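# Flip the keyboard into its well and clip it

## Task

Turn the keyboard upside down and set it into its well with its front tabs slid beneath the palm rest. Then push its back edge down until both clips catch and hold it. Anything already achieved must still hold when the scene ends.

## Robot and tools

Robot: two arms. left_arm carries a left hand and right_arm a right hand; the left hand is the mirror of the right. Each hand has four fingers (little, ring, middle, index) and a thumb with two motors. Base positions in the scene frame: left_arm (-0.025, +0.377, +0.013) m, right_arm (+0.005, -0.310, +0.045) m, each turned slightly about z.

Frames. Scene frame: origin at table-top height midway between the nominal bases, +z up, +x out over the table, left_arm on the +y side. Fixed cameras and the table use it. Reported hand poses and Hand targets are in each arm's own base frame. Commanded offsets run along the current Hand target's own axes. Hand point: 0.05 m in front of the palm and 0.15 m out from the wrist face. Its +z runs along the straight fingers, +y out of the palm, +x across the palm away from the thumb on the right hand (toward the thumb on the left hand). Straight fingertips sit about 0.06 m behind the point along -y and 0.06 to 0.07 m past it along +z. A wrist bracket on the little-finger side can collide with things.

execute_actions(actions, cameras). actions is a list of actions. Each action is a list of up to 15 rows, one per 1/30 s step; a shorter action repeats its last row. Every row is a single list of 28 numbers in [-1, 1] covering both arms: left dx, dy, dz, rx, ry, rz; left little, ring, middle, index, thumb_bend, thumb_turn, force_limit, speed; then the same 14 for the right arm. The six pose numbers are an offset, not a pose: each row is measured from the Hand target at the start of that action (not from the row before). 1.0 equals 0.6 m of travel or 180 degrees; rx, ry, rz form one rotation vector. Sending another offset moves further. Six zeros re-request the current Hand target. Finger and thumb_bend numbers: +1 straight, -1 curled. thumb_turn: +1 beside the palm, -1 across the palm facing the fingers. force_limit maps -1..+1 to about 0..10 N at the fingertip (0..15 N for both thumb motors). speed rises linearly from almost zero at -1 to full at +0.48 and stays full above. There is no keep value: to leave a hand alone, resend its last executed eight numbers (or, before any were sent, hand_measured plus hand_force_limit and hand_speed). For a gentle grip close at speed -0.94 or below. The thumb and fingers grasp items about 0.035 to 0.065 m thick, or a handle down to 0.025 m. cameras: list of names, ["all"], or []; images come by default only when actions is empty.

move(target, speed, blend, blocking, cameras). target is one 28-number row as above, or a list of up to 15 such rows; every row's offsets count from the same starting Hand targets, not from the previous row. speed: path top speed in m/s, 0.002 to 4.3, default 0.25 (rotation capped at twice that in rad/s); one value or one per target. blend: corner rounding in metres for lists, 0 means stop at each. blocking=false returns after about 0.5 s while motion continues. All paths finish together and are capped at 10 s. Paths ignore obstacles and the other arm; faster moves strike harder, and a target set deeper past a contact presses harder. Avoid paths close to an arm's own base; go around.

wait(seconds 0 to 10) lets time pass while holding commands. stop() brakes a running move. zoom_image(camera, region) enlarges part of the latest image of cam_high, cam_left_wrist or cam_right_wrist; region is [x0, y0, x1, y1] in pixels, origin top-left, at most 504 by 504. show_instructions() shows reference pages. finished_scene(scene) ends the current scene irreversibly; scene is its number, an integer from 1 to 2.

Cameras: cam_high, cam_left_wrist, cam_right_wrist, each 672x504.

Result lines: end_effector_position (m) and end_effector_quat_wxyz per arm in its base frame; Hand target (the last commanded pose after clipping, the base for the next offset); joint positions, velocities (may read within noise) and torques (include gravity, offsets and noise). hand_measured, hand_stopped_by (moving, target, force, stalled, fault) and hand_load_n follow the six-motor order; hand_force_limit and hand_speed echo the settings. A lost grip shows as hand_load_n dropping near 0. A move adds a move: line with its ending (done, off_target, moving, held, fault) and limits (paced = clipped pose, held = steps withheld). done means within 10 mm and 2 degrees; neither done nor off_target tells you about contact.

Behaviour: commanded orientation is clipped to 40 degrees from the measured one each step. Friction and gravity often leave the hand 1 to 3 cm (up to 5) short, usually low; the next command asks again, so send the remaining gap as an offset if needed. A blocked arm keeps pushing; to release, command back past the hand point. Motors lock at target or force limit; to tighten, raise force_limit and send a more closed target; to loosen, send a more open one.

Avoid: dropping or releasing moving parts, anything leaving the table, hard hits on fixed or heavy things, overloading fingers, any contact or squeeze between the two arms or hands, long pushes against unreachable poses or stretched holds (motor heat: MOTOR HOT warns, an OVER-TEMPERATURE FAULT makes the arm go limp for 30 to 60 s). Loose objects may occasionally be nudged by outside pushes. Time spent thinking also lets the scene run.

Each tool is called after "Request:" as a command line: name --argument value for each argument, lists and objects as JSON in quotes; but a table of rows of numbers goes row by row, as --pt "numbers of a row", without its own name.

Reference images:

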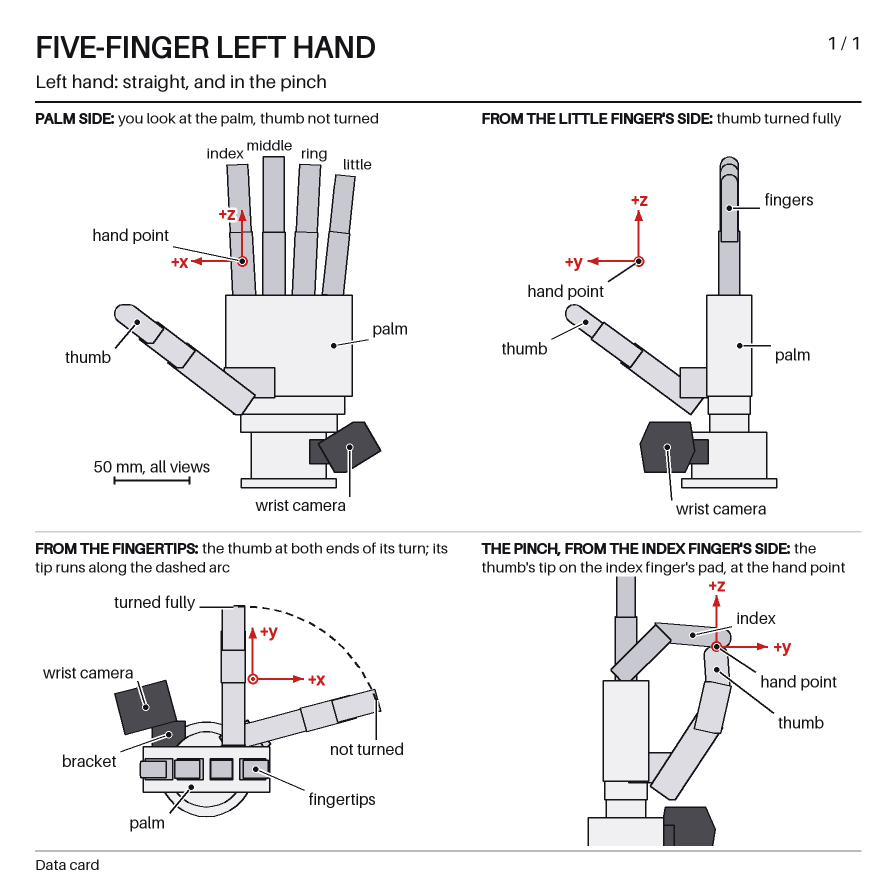

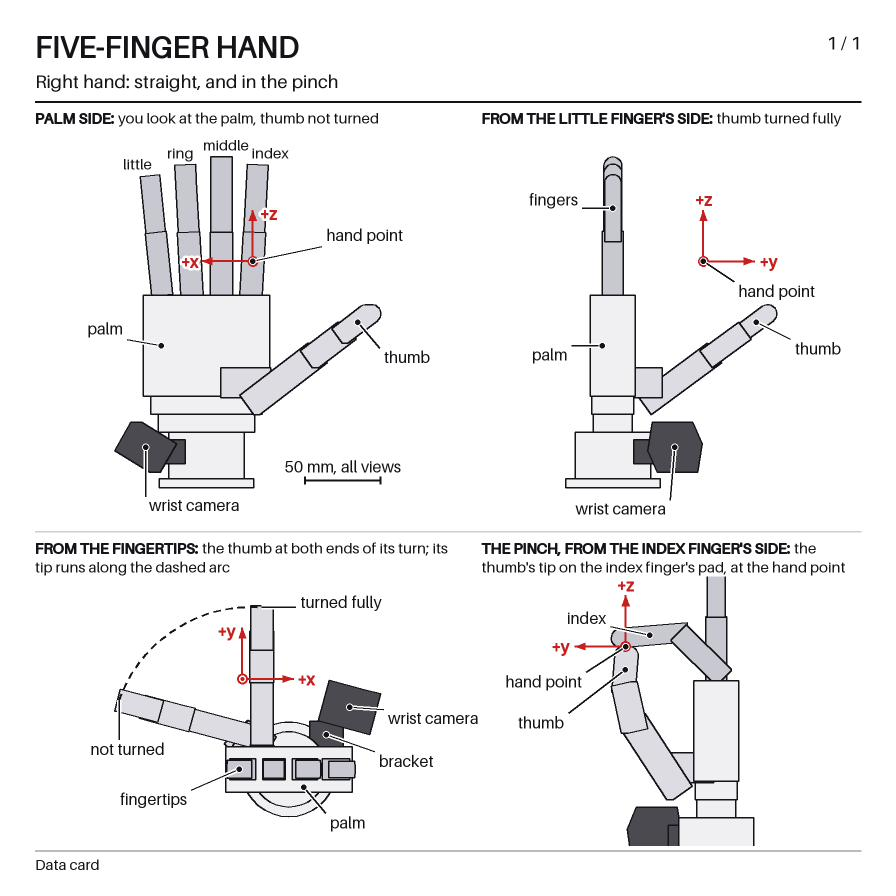

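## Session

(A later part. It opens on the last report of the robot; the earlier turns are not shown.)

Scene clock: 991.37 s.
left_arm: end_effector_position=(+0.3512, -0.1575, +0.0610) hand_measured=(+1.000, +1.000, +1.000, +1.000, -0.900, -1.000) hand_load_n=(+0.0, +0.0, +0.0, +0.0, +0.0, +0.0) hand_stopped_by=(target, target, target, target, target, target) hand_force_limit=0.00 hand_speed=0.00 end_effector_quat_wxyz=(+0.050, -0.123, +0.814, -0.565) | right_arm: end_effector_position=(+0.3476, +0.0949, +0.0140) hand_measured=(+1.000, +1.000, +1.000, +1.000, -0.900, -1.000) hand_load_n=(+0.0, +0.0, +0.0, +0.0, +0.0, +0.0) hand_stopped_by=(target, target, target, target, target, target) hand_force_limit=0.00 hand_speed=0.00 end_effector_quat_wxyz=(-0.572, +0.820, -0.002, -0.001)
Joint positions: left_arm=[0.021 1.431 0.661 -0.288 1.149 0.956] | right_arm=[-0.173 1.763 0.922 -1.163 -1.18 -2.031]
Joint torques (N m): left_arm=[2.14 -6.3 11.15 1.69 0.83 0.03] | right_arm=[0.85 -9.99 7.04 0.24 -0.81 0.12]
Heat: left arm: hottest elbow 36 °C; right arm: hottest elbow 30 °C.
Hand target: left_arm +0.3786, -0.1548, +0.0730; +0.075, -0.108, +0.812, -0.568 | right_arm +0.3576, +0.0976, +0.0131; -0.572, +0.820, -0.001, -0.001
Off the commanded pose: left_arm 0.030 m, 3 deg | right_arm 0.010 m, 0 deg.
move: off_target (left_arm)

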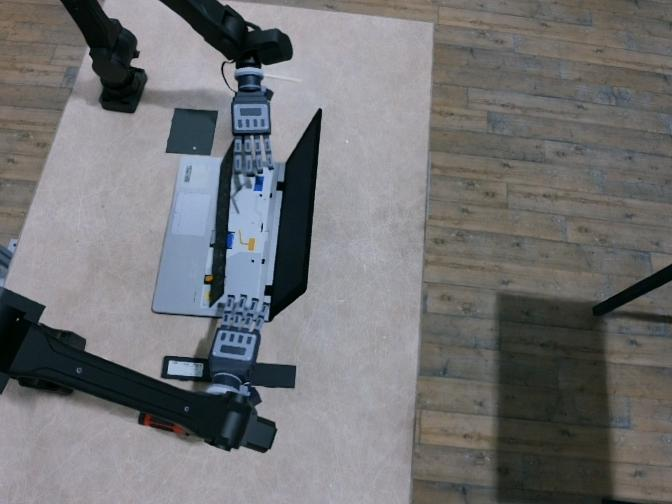

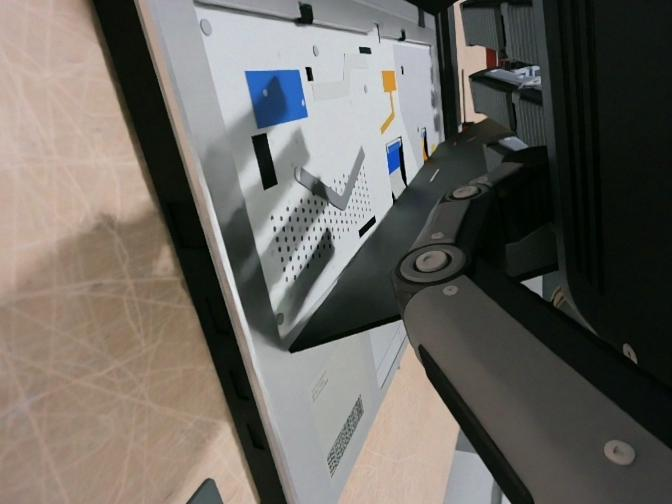

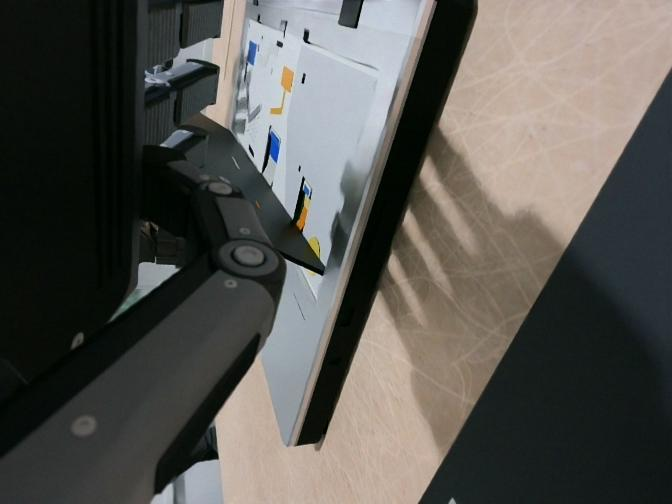

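Request:
move --pt "-0.0165 0.038 0.0168 0 0 0 1 1 1 1 -0.9 -1 0 0 0.0167 0.023 0.010 0 0 0 1 1 1 1 -0.9 -1 0 0" --pt "-0.023 0.069 0.030 0 0 0 1 1 1 1 -0.9 -1 0 0 0.02 0.054 0.0215 0 0 0 1 1 1 1 -0.9 -1 0 0" --speed 0.05 --blend 0.01 --cameras '["all"]'

Request:
zoom_image --camera "cam_high" --region '[150, 120, 340, 330]'

Scene clock: 1092.47 s.
left_arm: end_effector_position=(+0.3680, -0.1571, +0.0200) hand_measured=(+1.000, +1.000, +1.000, +1.000, -0.900, -1.000) hand_load_n=(+0.0, +0.0, +0.0, -0.5, +0.0, +0.0) hand_stopped_by=(target, target, target, target, target, target) hand_force_limit=0.00 hand_speed=0.00 end_effector_quat_wxyz=(+0.053, -0.120, +0.814, -0.565) | right_arm: end_effector_position=(+0.3561, +0.0968, -0.0179) hand_measured=(+1.000, +1.000, +1.000, +1.000, -0.900, -1.000) hand_load_n=(+0.0, -0.5, +0.0, +0.0, +0.0, +0.0) hand_stopped_by=(target, target, target, target, target, target) hand_force_limit=0.00 hand_speed=0.00 end_effector_quat_wxyz=(-0.573, +0.819, -0.003, -0.003)
Joint positions: left_arm=[0.021 1.574 0.667 -0.145 1.15 0.959] | right_arm=[-0.165 1.85 0.932 -1.078 -1.185 -2.018]
Joint torques (N m): left_arm=[2.14 -7.59 9.52 1.63 0.84 0.02] | right_arm=[0.44 -10.17 6.97 0.31 -0.73 0.16]
Heat: left arm: hottest elbow 32 °C; right arm: hottest elbow 31 °C.
Hand target: left_arm +0.3926, -0.1538, +0.0281; +0.075, -0.108, +0.812, -0.569 | right_arm +0.3693, +0.0985, -0.0218; -0.572, +0.820, -0.001, -0.002
Off the commanded pose: left_arm 0.026 m, 3 deg | right_arm 0.014 m, 0 deg.
move: off_target (left_arm, right_arm)

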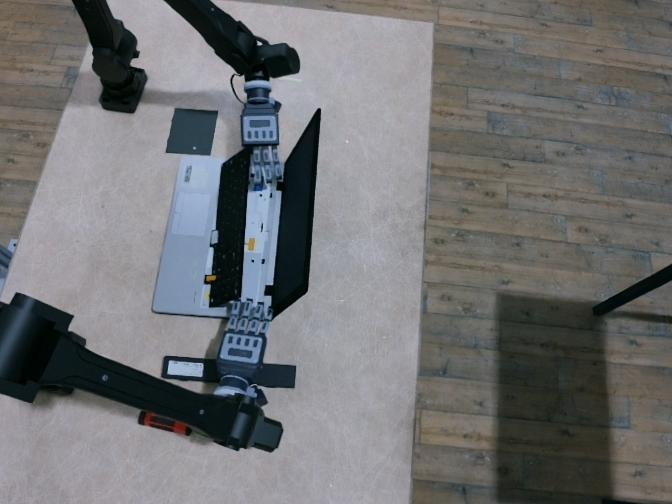

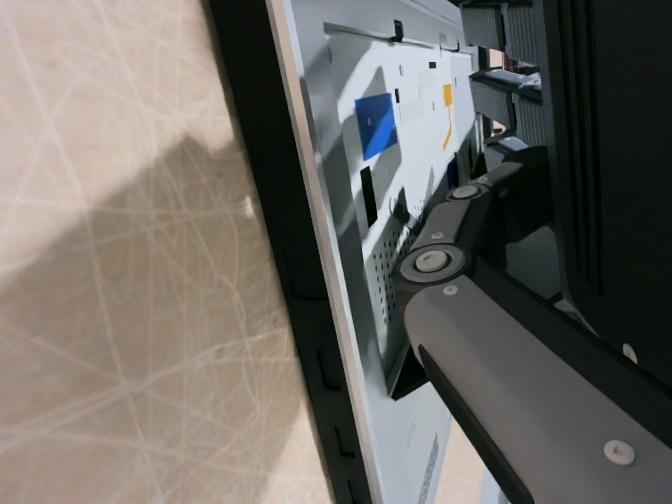

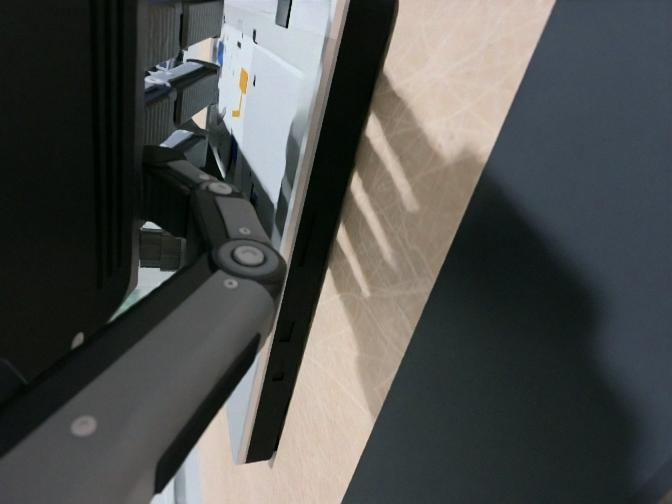

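Scaled by 2.400 from the camera's 672x504 image, which has a finer 960x720 frame.

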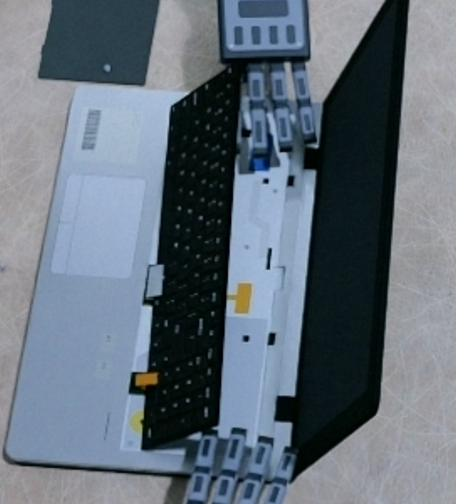

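Request:
zoom_image --camera "cam_high" --region '[195, 260, 285, 340]'

Request:
zoom_image --camera "cam_high" --region '[215, 120, 305, 200]'

Request:
zoom_image --camera "cam_right_wrist" --region '[180, 80, 340, 260]'

Scaled by 5.600 from the camera's 672x504 image, which has a finer 960x720 frame.

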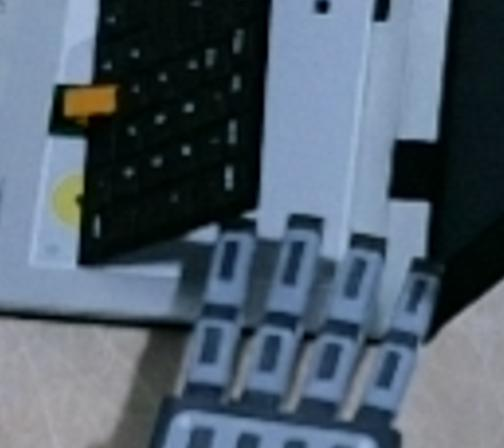

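Scaled by 5.600 from the camera's 672x504 image, which has a finer 960x720 frame.

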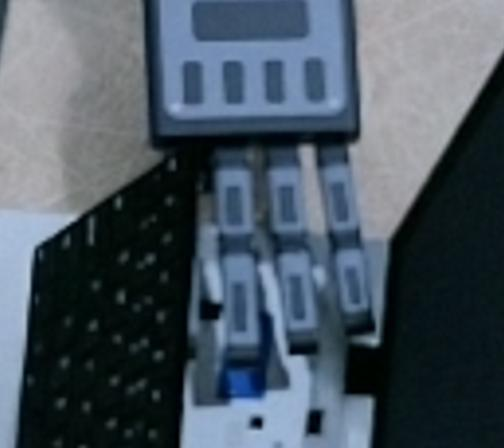

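Scaled by 2.800 from the camera's 672x504 image, which has a finer 960x720 frame.

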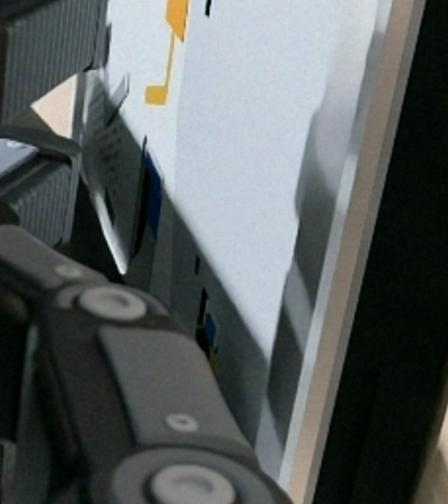

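Request:
move --target '[0,0,-0.05,0,0,0,1,1,1,1,-0.9,-1,0,0,0.0,0.0,0.06,0,0,0,1,1,1,1,-0.9,-1,0,0]' --speed 0.05 --cameras '["all"]'

Request:
zoom_image --camera "cam_high" --region '[150, 120, 340, 330]'

Scene clock: 1120.07 s.
left_arm: end_effector_position=(+0.3627, -0.1325, +0.0210) hand_measured=(+1.000, +1.000, +1.000, +1.000, -0.900, -1.000) hand_load_n=(+0.0, +0.0, +0.0, +0.0, +0.0, +0.0) hand_stopped_by=(target, target, target, target, target, target) hand_force_limit=0.00 hand_speed=0.00 end_effector_quat_wxyz=(+0.051, -0.121, +0.814, -0.566) | right_arm: end_effector_position=(+0.3551, +0.1304, -0.0300) hand_measured=(+1.000, +1.000, +1.000, +1.000, -0.900, -1.000) hand_load_n=(+0.5, +0.0, +0.0, -0.5, +0.0, +0.0) hand_stopped_by=(target, target, target, target, target, target) hand_force_limit=0.00 hand_speed=0.00 end_effector_quat_wxyz=(-0.577, +0.816, -0.007, -0.011)
Joint positions: left_arm=[0.091 1.574 0.689 -0.318 1.181 1.117] | right_arm=[-0.082 1.85 0.887 -0.865 -1.219 -1.817]
Joint torques (N m): left_arm=[2.32 -9.76 9.59 0.32 0.99 0.05] | right_arm=[0.85 -10.99 6.3 1.91 -0.46 0.27]
Heat: left arm: hottest elbow 32 °C; right arm: hottest elbow 31 °C.
Hand target: left_arm +0.3853, -0.1267, +0.0383; +0.075, -0.108, +0.812, -0.568 | right_arm +0.3693, +0.1323, -0.0343; -0.572, +0.820, -0.001, -0.002
Off the commanded pose: left_arm 0.029 m, 3 deg | right_arm 0.015 m, 1 deg.
move: off_target (left_arm, right_arm)

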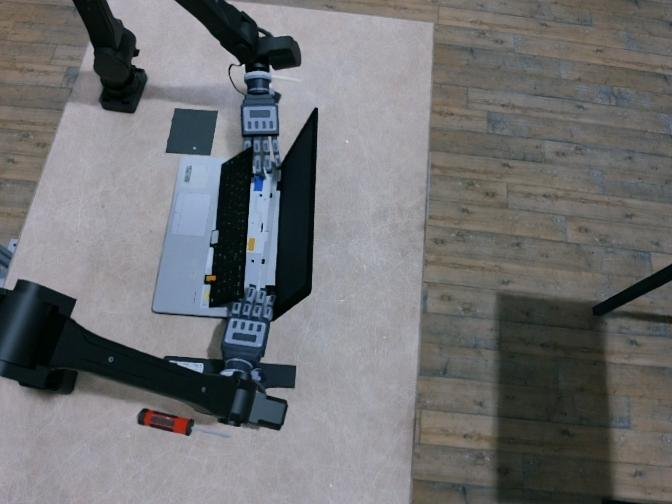

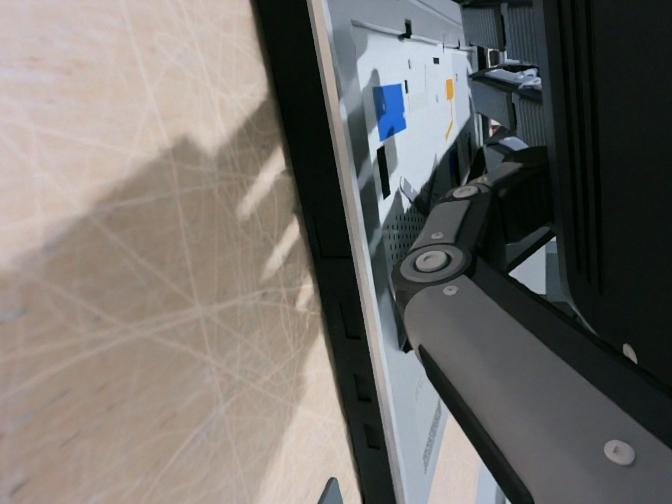

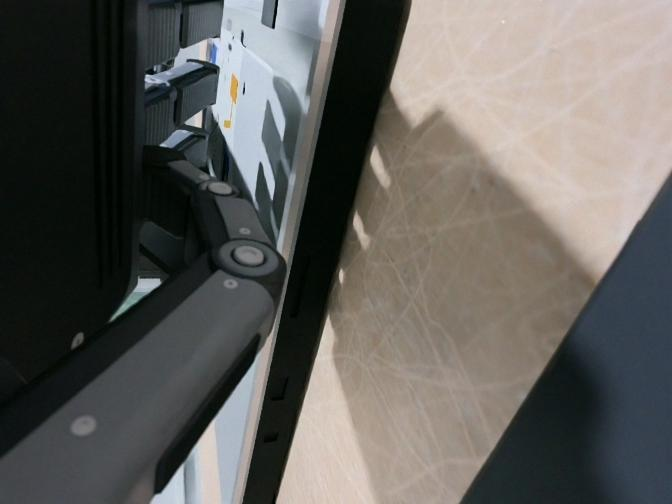

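Scaled by 2.400 from the camera's 672x504 image, which has a finer 960x720 frame.

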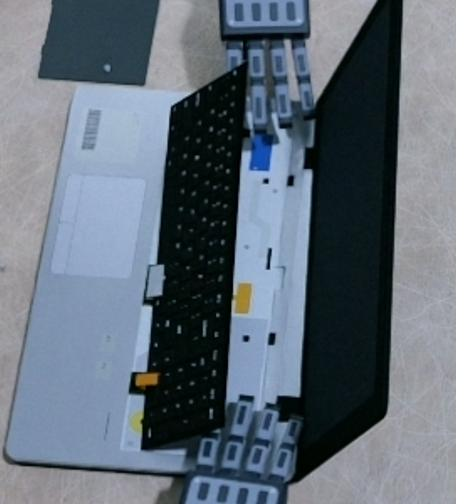

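Request:
zoom_image --camera "cam_high" --region '[250, 95, 330, 175]'

Request:
zoom_image --camera "cam_high" --region '[200, 250, 320, 340]'

Scaled by 6.300 from the camera's 672x504 image, which has a finer 960x720 frame.

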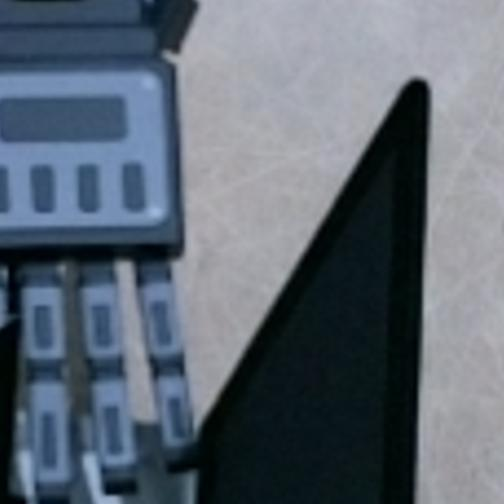

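Scaled by 4.200 from the camera's 672x504 image, which has a finer 960x720 frame.

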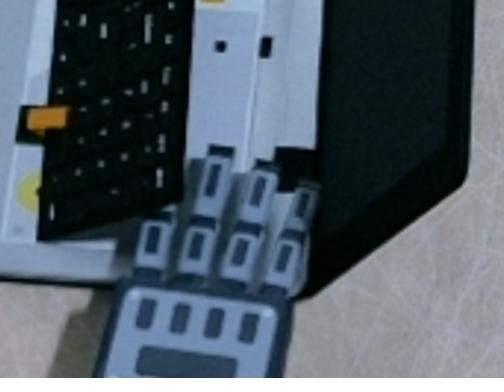

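Request:
move --pt "0 0 0 0 0 0 1 1 1 1 -0.9 -1 0 0 -0.03 0.017 0.006 0 0 0 1 1 1 1 -0.9 -1 0 0" --pt "0.0335 0.034 0.0083 0 0 0 1 1 1 1 -0.9 -1 0 0 -0.03 0.017 0.006 0 0 0 1 1 1 1 -0.9 -1 0 0" --speed 0.05 --cameras '["all"]'

Request:
zoom_image --camera "cam_high" --region '[150, 120, 340, 330]'

Scene clock: 1153.73 s.
left_arm: end_effector_position=(+0.3651, -0.1323, +0.0175) hand_measured=(+1.000, +1.000, +1.000, +1.000, -0.900, -1.000) hand_load_n=(+0.0, +0.0, +0.0, +0.0, +0.5, +0.0) hand_stopped_by=(target, target, target, target, target, target) hand_force_limit=0.00 hand_speed=0.00 end_effector_quat_wxyz=(+0.068, -0.109, +0.814, -0.567) | right_arm: end_effector_position=(+0.3482, +0.1320, -0.0398) hand_measured=(+1.000, +1.000, +1.000, +1.000, -0.900, -1.000) hand_load_n=(+0.0, +0.0, +0.0, +0.0, +0.0, +0.0) hand_stopped_by=(target, target, target, target, target, target) hand_force_limit=0.00 hand_speed=0.00 end_effector_quat_wxyz=(-0.577, +0.816, +0.002, +0.001)
Joint positions: left_arm=[0.091 1.574 0.671 -0.258 1.182 1.118] | right_arm=[-0.081 1.85 0.848 -0.796 -1.222 -1.817]
Joint torques (N m): left_arm=[2.14 -8.82 4.96 1.54 0.94 0.01] | right_arm=[0.38 -11.16 4.78 1.17 -0.32 0.21]
Heat: left arm: hottest elbow 31 °C; right arm: hottest elbow 30 °C.
Hand target: left_arm +0.3652, -0.1297, +0.0174; +0.075, -0.108, +0.812, -0.569 | right_arm +0.3512, +0.1322, -0.0450; -0.572, +0.820, -0.001, -0.002
Off the commanded pose: left_arm 0.003 m, 1 deg | right_arm 0.006 m, 1 deg.
move: done

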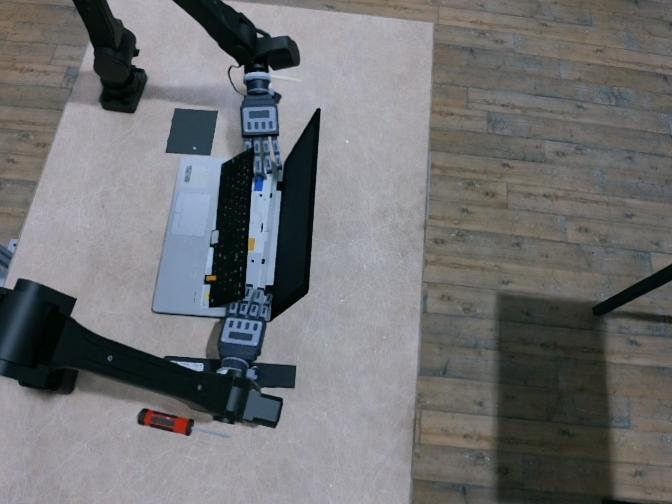

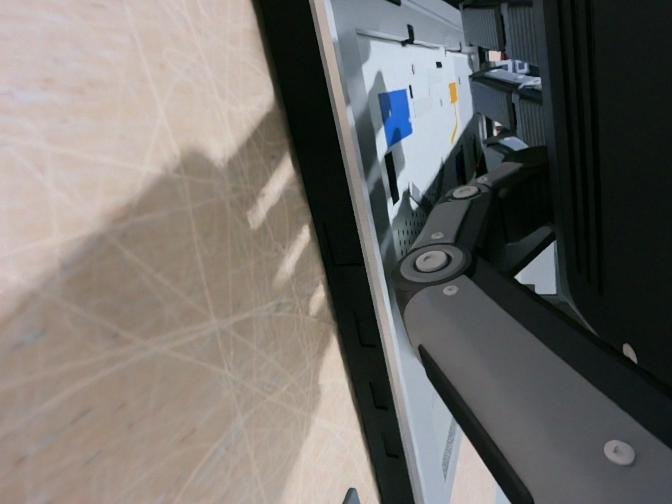

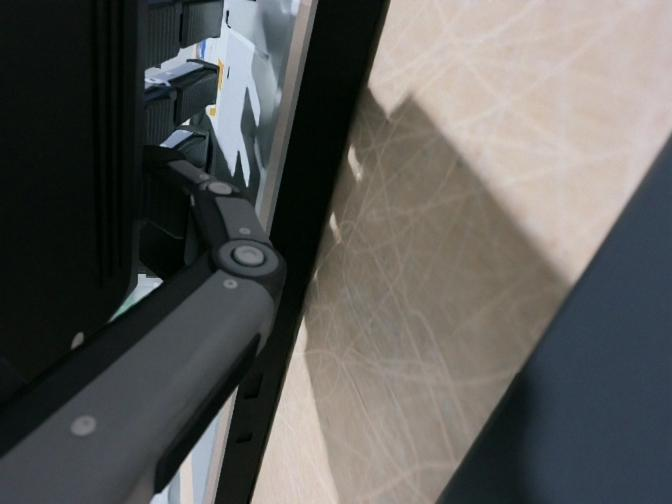

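Scaled by 2.400 from the camera's 672x504 image, which has a finer 960x720 frame.

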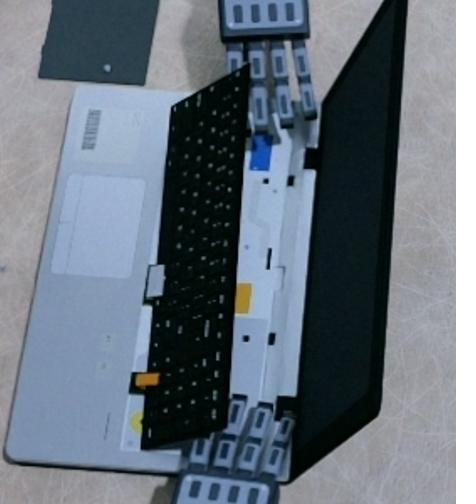

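Request:
move --pt "0 0 0 0 0 0 1 1 1 1 -0.9 -1 0 0 -0.025 0.005 0.0 0 0 0 1 1 1 1 -0.9 -1 0 0" --pt "0.025 0.029 0.0078 0 0 0 1 1 1 1 -0.9 -1 0 0 -0.025 0.0094 0.0034 0 0 0 1 1 1 1 -0.9 -1 0 0" --speed 0.05 --cameras '["all"]'

Request:
zoom_image --camera "cam_high" --region '[150, 120, 340, 330]'

Scene clock: 1176.17 s.
left_arm: end_effector_position=(+0.3534, -0.1333, +0.0049) hand_measured=(+1.000, +1.000, +1.000, +1.000, -0.900, -1.000) hand_load_n=(+0.0, +0.0, -0.5, -0.5, +0.0, +0.0) hand_stopped_by=(target, target, target, target, target, target) hand_force_limit=0.00 hand_speed=0.00 end_effector_quat_wxyz=(+0.078, -0.102, +0.813, -0.567) | right_arm: end_effector_position=(+0.3402, +0.1315, -0.0483) hand_measured=(+1.000, +1.000, +1.000, +1.000, -0.900, -1.000) hand_load_n=(+0.0, +0.0, +0.0, +0.0, +0.0, +0.0) hand_stopped_by=(target, target, target, target, target, target) hand_force_limit=0.00 hand_speed=0.00 end_effector_quat_wxyz=(-0.573, +0.819, +0.006, +0.005)
Joint positions: left_arm=[0.091 1.577 0.617 -0.177 1.182 1.118] | right_arm=[-0.081 1.85 0.816 -0.75 -1.213 -1.813]
Joint torques (N m): left_arm=[1.96 -7.12 4.55 1.46 0.89 -0.05] | right_arm=[0.44 -11.28 3.73 0.38 -0.58 0.11]
Heat: left arm: hottest elbow 29 °C; right arm: hottest elbow 29 °C.
Hand target: left_arm +0.3503, -0.1321, -0.0006; +0.075, -0.108, +0.812, -0.569 | right_arm +0.3362, +0.1321, -0.0510; -0.572, +0.820, -0.001, -0.002
Off the commanded pose: left_arm 0.006 m, 1 deg | right_arm 0.005 m, 1 deg.
move: done

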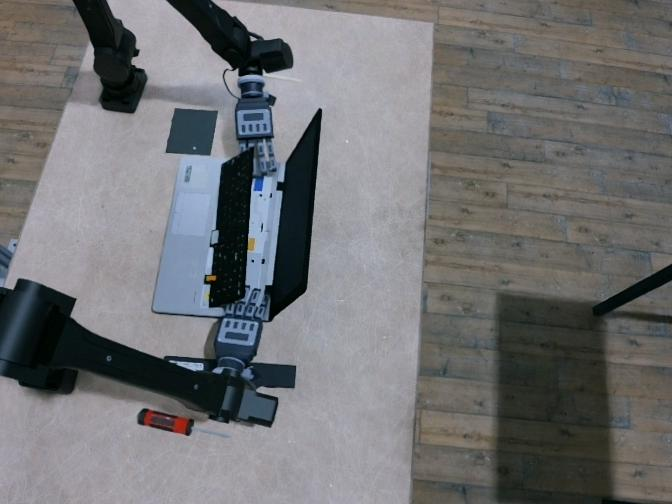

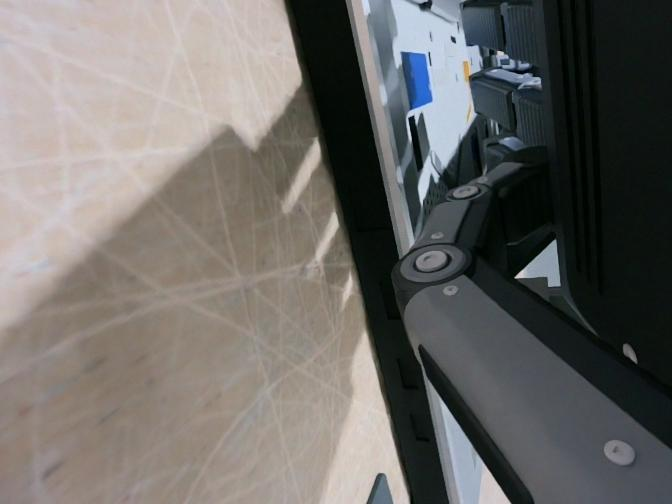

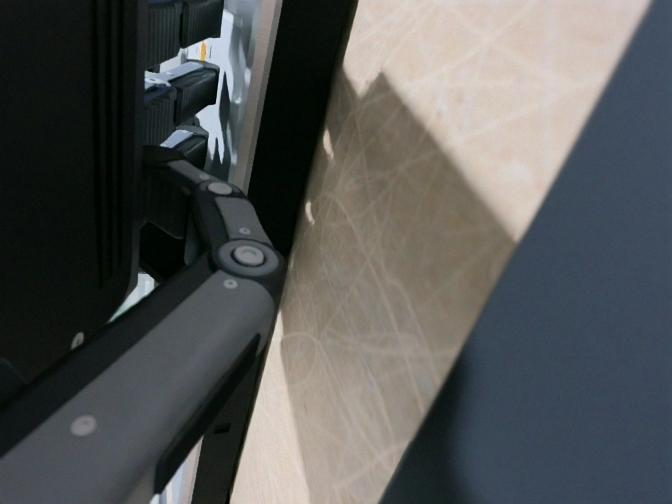

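Scaled by 2.400 from the camera's 672x504 image, which has a finer 960x720 frame.

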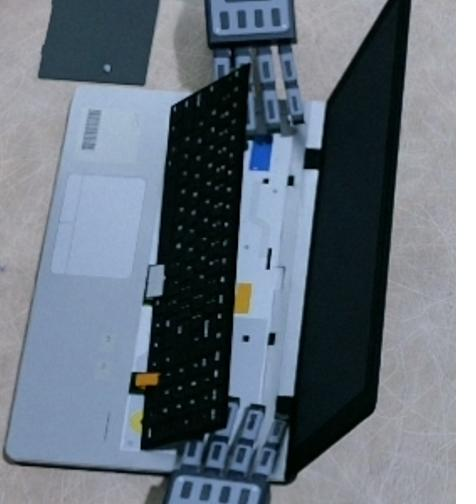

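Request:
move --pt "0 0.025 0.009 0 0 0 1 1 1 1 -0.9 -1 0 0 0 0 0.0 0 0 0 1 1 1 1 -0.9 -1 0 0" --pt "-0.009 0.0535 -0.069 0 0 0 1 1 1 1 -0.9 -1 0 0 0.0067 0.02 -0.055 0 0 0 1 1 1 1 -0.9 -1 0 0" --speed 0.05 --cameras '["all"]'

Request:
zoom_image --camera "cam_high" --region '[150, 120, 340, 330]'

Scene clock: 1218.57 s.
left_arm: end_effector_position=(+0.3312, -0.0913, -0.0144) hand_measured=(+1.000, +1.000, +1.000, +1.000, -0.900, -1.000) hand_load_n=(+0.0, -0.5, +0.5, -0.5, +0.5, +0.0) hand_stopped_by=(target, target, target, target, target, target) hand_force_limit=0.00 hand_speed=0.00 end_effector_quat_wxyz=(+0.070, -0.104, +0.810, -0.573) | right_arm: end_effector_position=(+0.3291, +0.1018, -0.0486) hand_measured=(+1.000, +1.000, +1.000, +1.000, -0.900, -1.000) hand_load_n=(+0.0, -0.5, -0.5, +0.0, +0.0, +0.0) hand_stopped_by=(target, target, target, target, target, target) hand_force_limit=0.00 hand_speed=0.00 end_effector_quat_wxyz=(-0.571, +0.821, -0.004, -0.008)
Joint positions: left_arm=[0.229 1.651 0.649 -0.511 1.23 1.503] | right_arm=[-0.161 1.882 0.849 -0.965 -1.179 -2.012]
Joint torques (N m): left_arm=[2.73 -6.65 7.08 -0.13 0.43 0.05] | right_arm=[-0.85 -10.05 6 -0.8 -0.66 -0.17]
Heat: left arm: hottest elbow 27 °C; right arm: hottest elbow 28 °C.
Hand target: left_arm +0.3426, -0.0825, -0.0165; +0.075, -0.108, +0.812, -0.568 | right_arm +0.3402, +0.0970, -0.0508; -0.572, +0.820, -0.001, -0.002
Off the commanded pose: left_arm 0.014 m, 1 deg | right_arm 0.012 m, 1 deg.
move: off_target (left_arm, right_arm)

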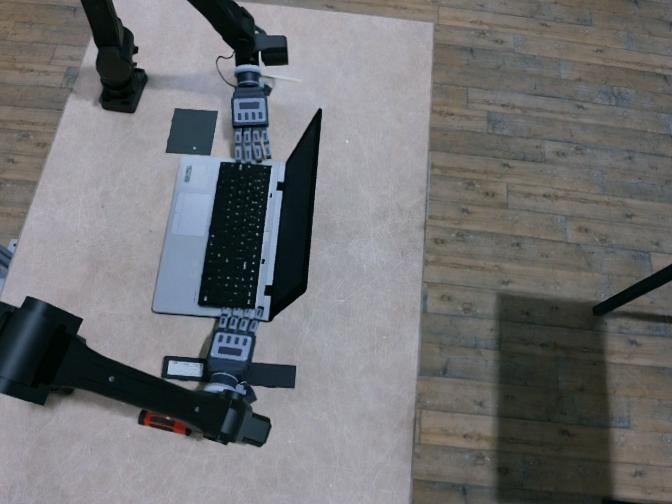

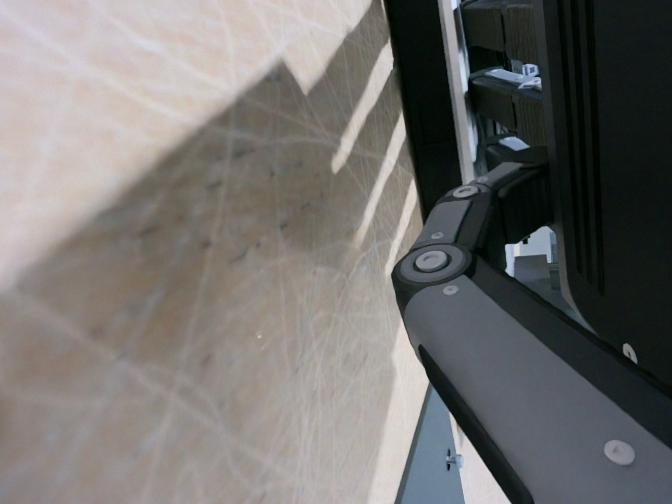

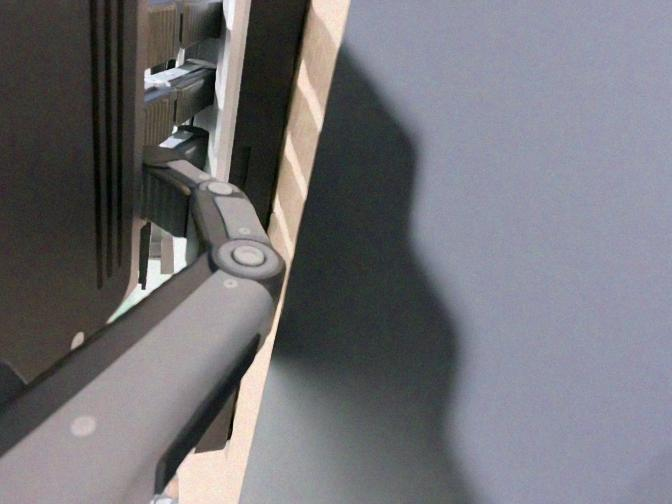

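Scaled by 2.400 from the camera's 672x504 image, which has a finer 960x720 frame.

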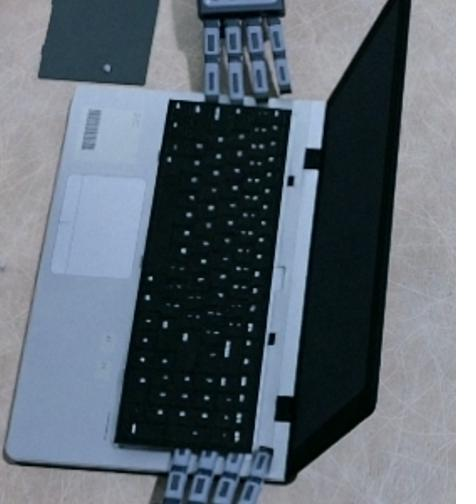

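Request:
zoom_image --camera "cam_high" --region '[190, 140, 300, 230]'

Request:
zoom_image --camera "cam_high" --region '[180, 230, 290, 325]'

Scaled by 4.582 from the camera's 672x504 image, which has a finer 960x720 frame.

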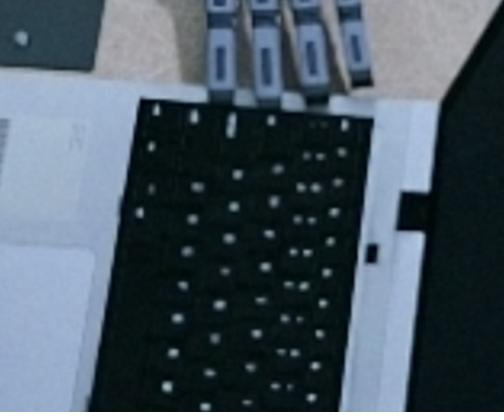

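Scaled by 4.582 from the camera's 672x504 image, which has a finer 960x720 frame.

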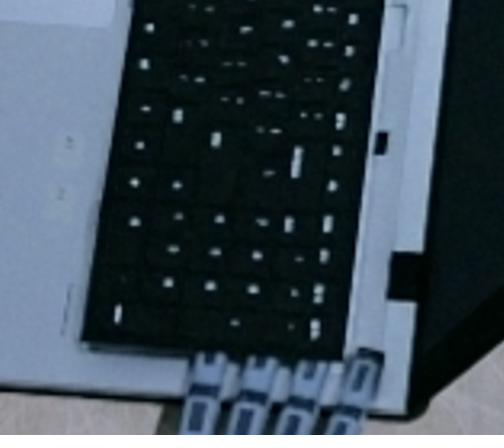

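Request:
move --pt "0 0.0 -0.13 0 0 0 1 1 1 1 -0.9 -1 0 0 0 0 -0.13 0 0 0 1 1 1 1 -0.9 -1 0 0" --pt "0.0 -0.13 -0.16 0 0 0 1 1 1 1 -0.9 -1 0 0 0 -0.13 -0.16 0 0 0 1 1 1 1 -0.9 -1 0 0" --speed 0.12 --blend 0.02 --cameras '["all"]'

Request:
zoom_image --camera "cam_high" --region '[190, 140, 300, 230]'

Request:
zoom_image --camera "cam_high" --region '[180, 230, 290, 325]'

Scene clock: 1241.87 s.
left_arm: end_effector_position=(+0.3095, -0.0275, +0.0765) hand_measured=(+1.000, +1.000, +1.000, +1.000, -0.900, -1.000) hand_load_n=(+0.0, +0.0, +0.0, +0.0, +0.0, +0.0) hand_stopped_by=(target, target, target, target, target, target) hand_force_limit=0.00 hand_speed=0.00 end_effector_quat_wxyz=(+0.056, -0.125, +0.808, -0.573) | right_arm: end_effector_position=(+0.3258, +0.0366, +0.0453) hand_measured=(+1.000, +1.000, +1.000, +1.000, -0.900, -1.000) hand_load_n=(+0.0, +0.0, +0.0, +0.0, +0.0, +0.0) hand_stopped_by=(target, target, target, target, target, target) hand_force_limit=0.00 hand_speed=0.00 end_effector_quat_wxyz=(-0.540, +0.839, -0.060, -0.006)
Joint positions: left_arm=[0.433 1.533 0.825 -1.329 1.183 2.013] | right_arm=[-0.322 1.669 0.927 -1.344 -1.072 -2.061]
Joint torques (N m): left_arm=[1.32 -8.94 9.59 -0.92 0.81 0.07] | right_arm=[0.56 -11.4 8.13 -0.92 -0.68 -0.16]
Heat: left arm: hottest elbow 27 °C; right arm: hottest elbow 28 °C.
Hand target: left_arm +0.3260, -0.0212, +0.0896; +0.075, -0.108, +0.812, -0.569 | right_arm +0.3406, +0.0338, +0.0554; -0.572, +0.820, -0.001, -0.002
Off the commanded pose: left_arm 0.022 m, 3 deg | right_arm 0.018 m, 8 deg.
joint sent to its limit (right arm) — joint 6 (wrist roll), lower limit. The joint targets are off in orientation, not in position.
move: off_target (left_arm, right_arm)

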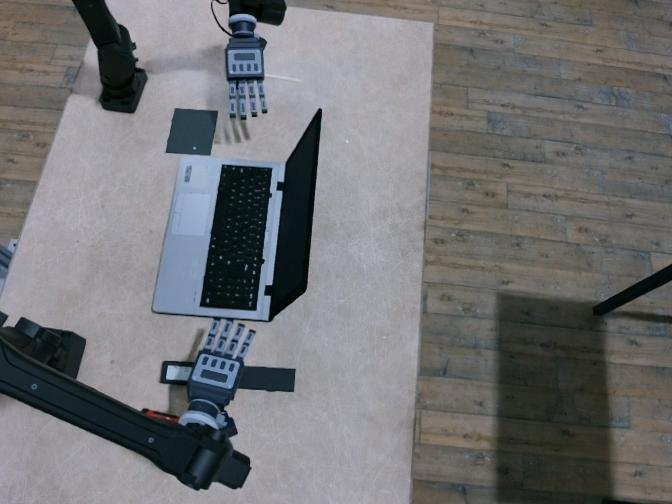

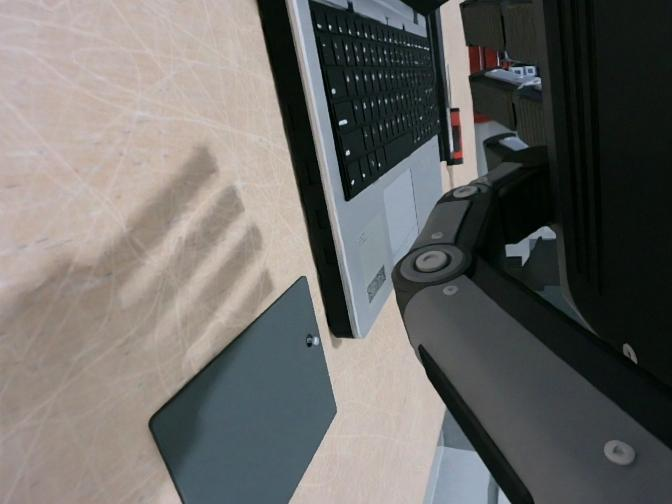

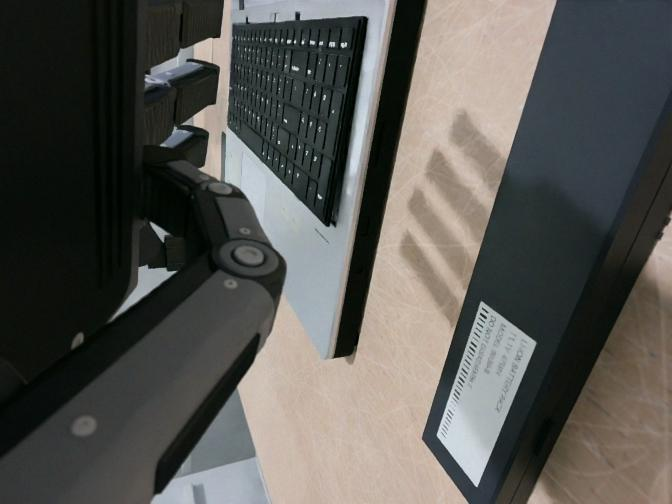

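Scaled by 4.582 from the camera's 672x504 image, which has a finer 960x720 frame.

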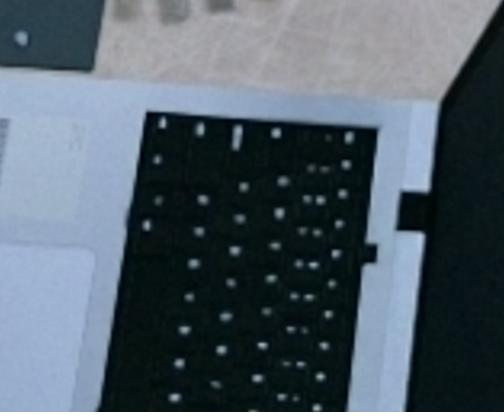

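Scaled by 4.582 from the camera's 672x504 image, which has a finer 960x720 frame.

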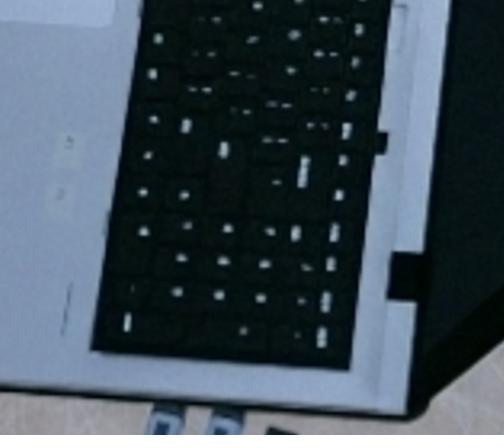

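Request:
zoom_image --camera "cam_left_wrist" --region '[290, 0, 480, 230]'

Request:
zoom_image --camera "cam_right_wrist" --region '[210, 0, 420, 250]'

Scaled by 2.191 from the camera's 672x504 image, which has a finer 960x720 frame.

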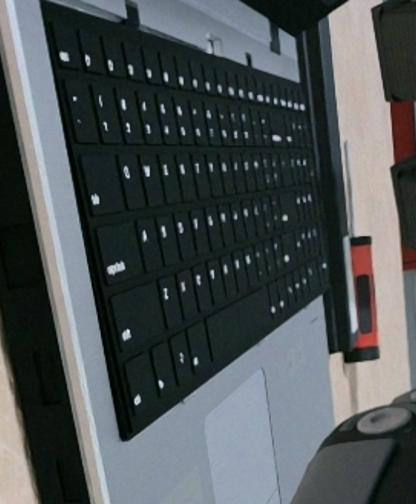

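Scaled by 2.016 from the camera's 672x504 image, which has a finer 960x720 frame.

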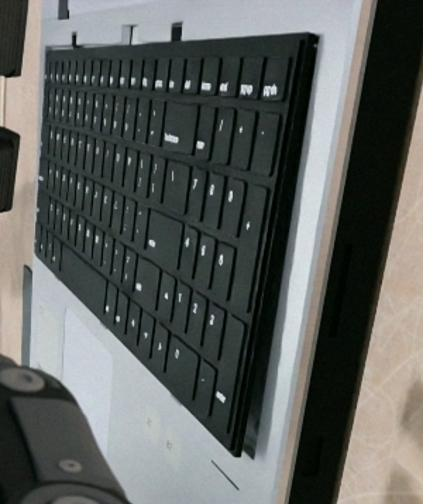

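Request:
zoom_image --camera "cam_right_wrist" --region '[290, 150, 370, 250]'

Request:
zoom_image --camera "cam_left_wrist" --region '[310, 120, 410, 220]'

Request:
zoom_image --camera "cam_high" --region '[190, 270, 240, 320]'

Request:
zoom_image --camera "cam_high" --region '[205, 150, 285, 210]'

Scaled by 5.040 from the camera's 672x504 image, which has a finer 960x720 frame.

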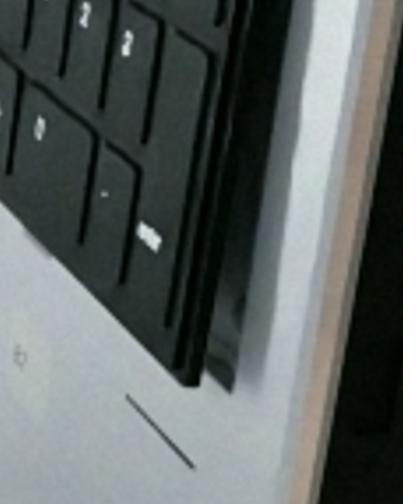

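Scaled by 5.040 from the camera's 672x504 image, which has a finer 960x720 frame.

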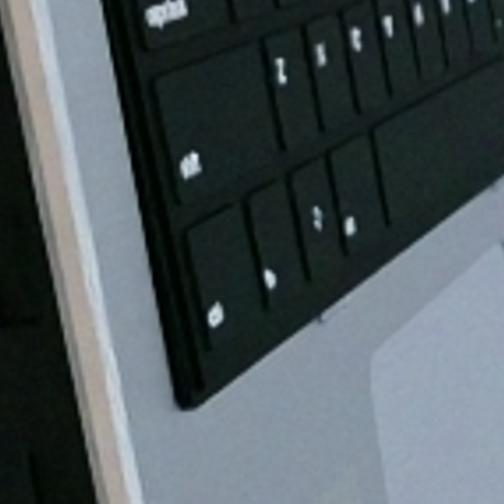

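Scaled by 10.080 from the camera's 672x504 image, which has a finer 960x720 frame.

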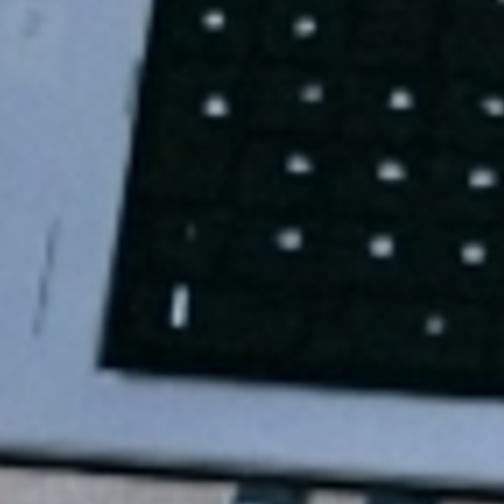

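Scaled by 6.300 from the camera's 672x504 image, which has a finer 960x720 frame.

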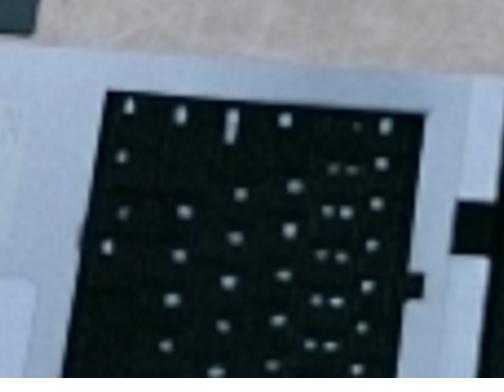

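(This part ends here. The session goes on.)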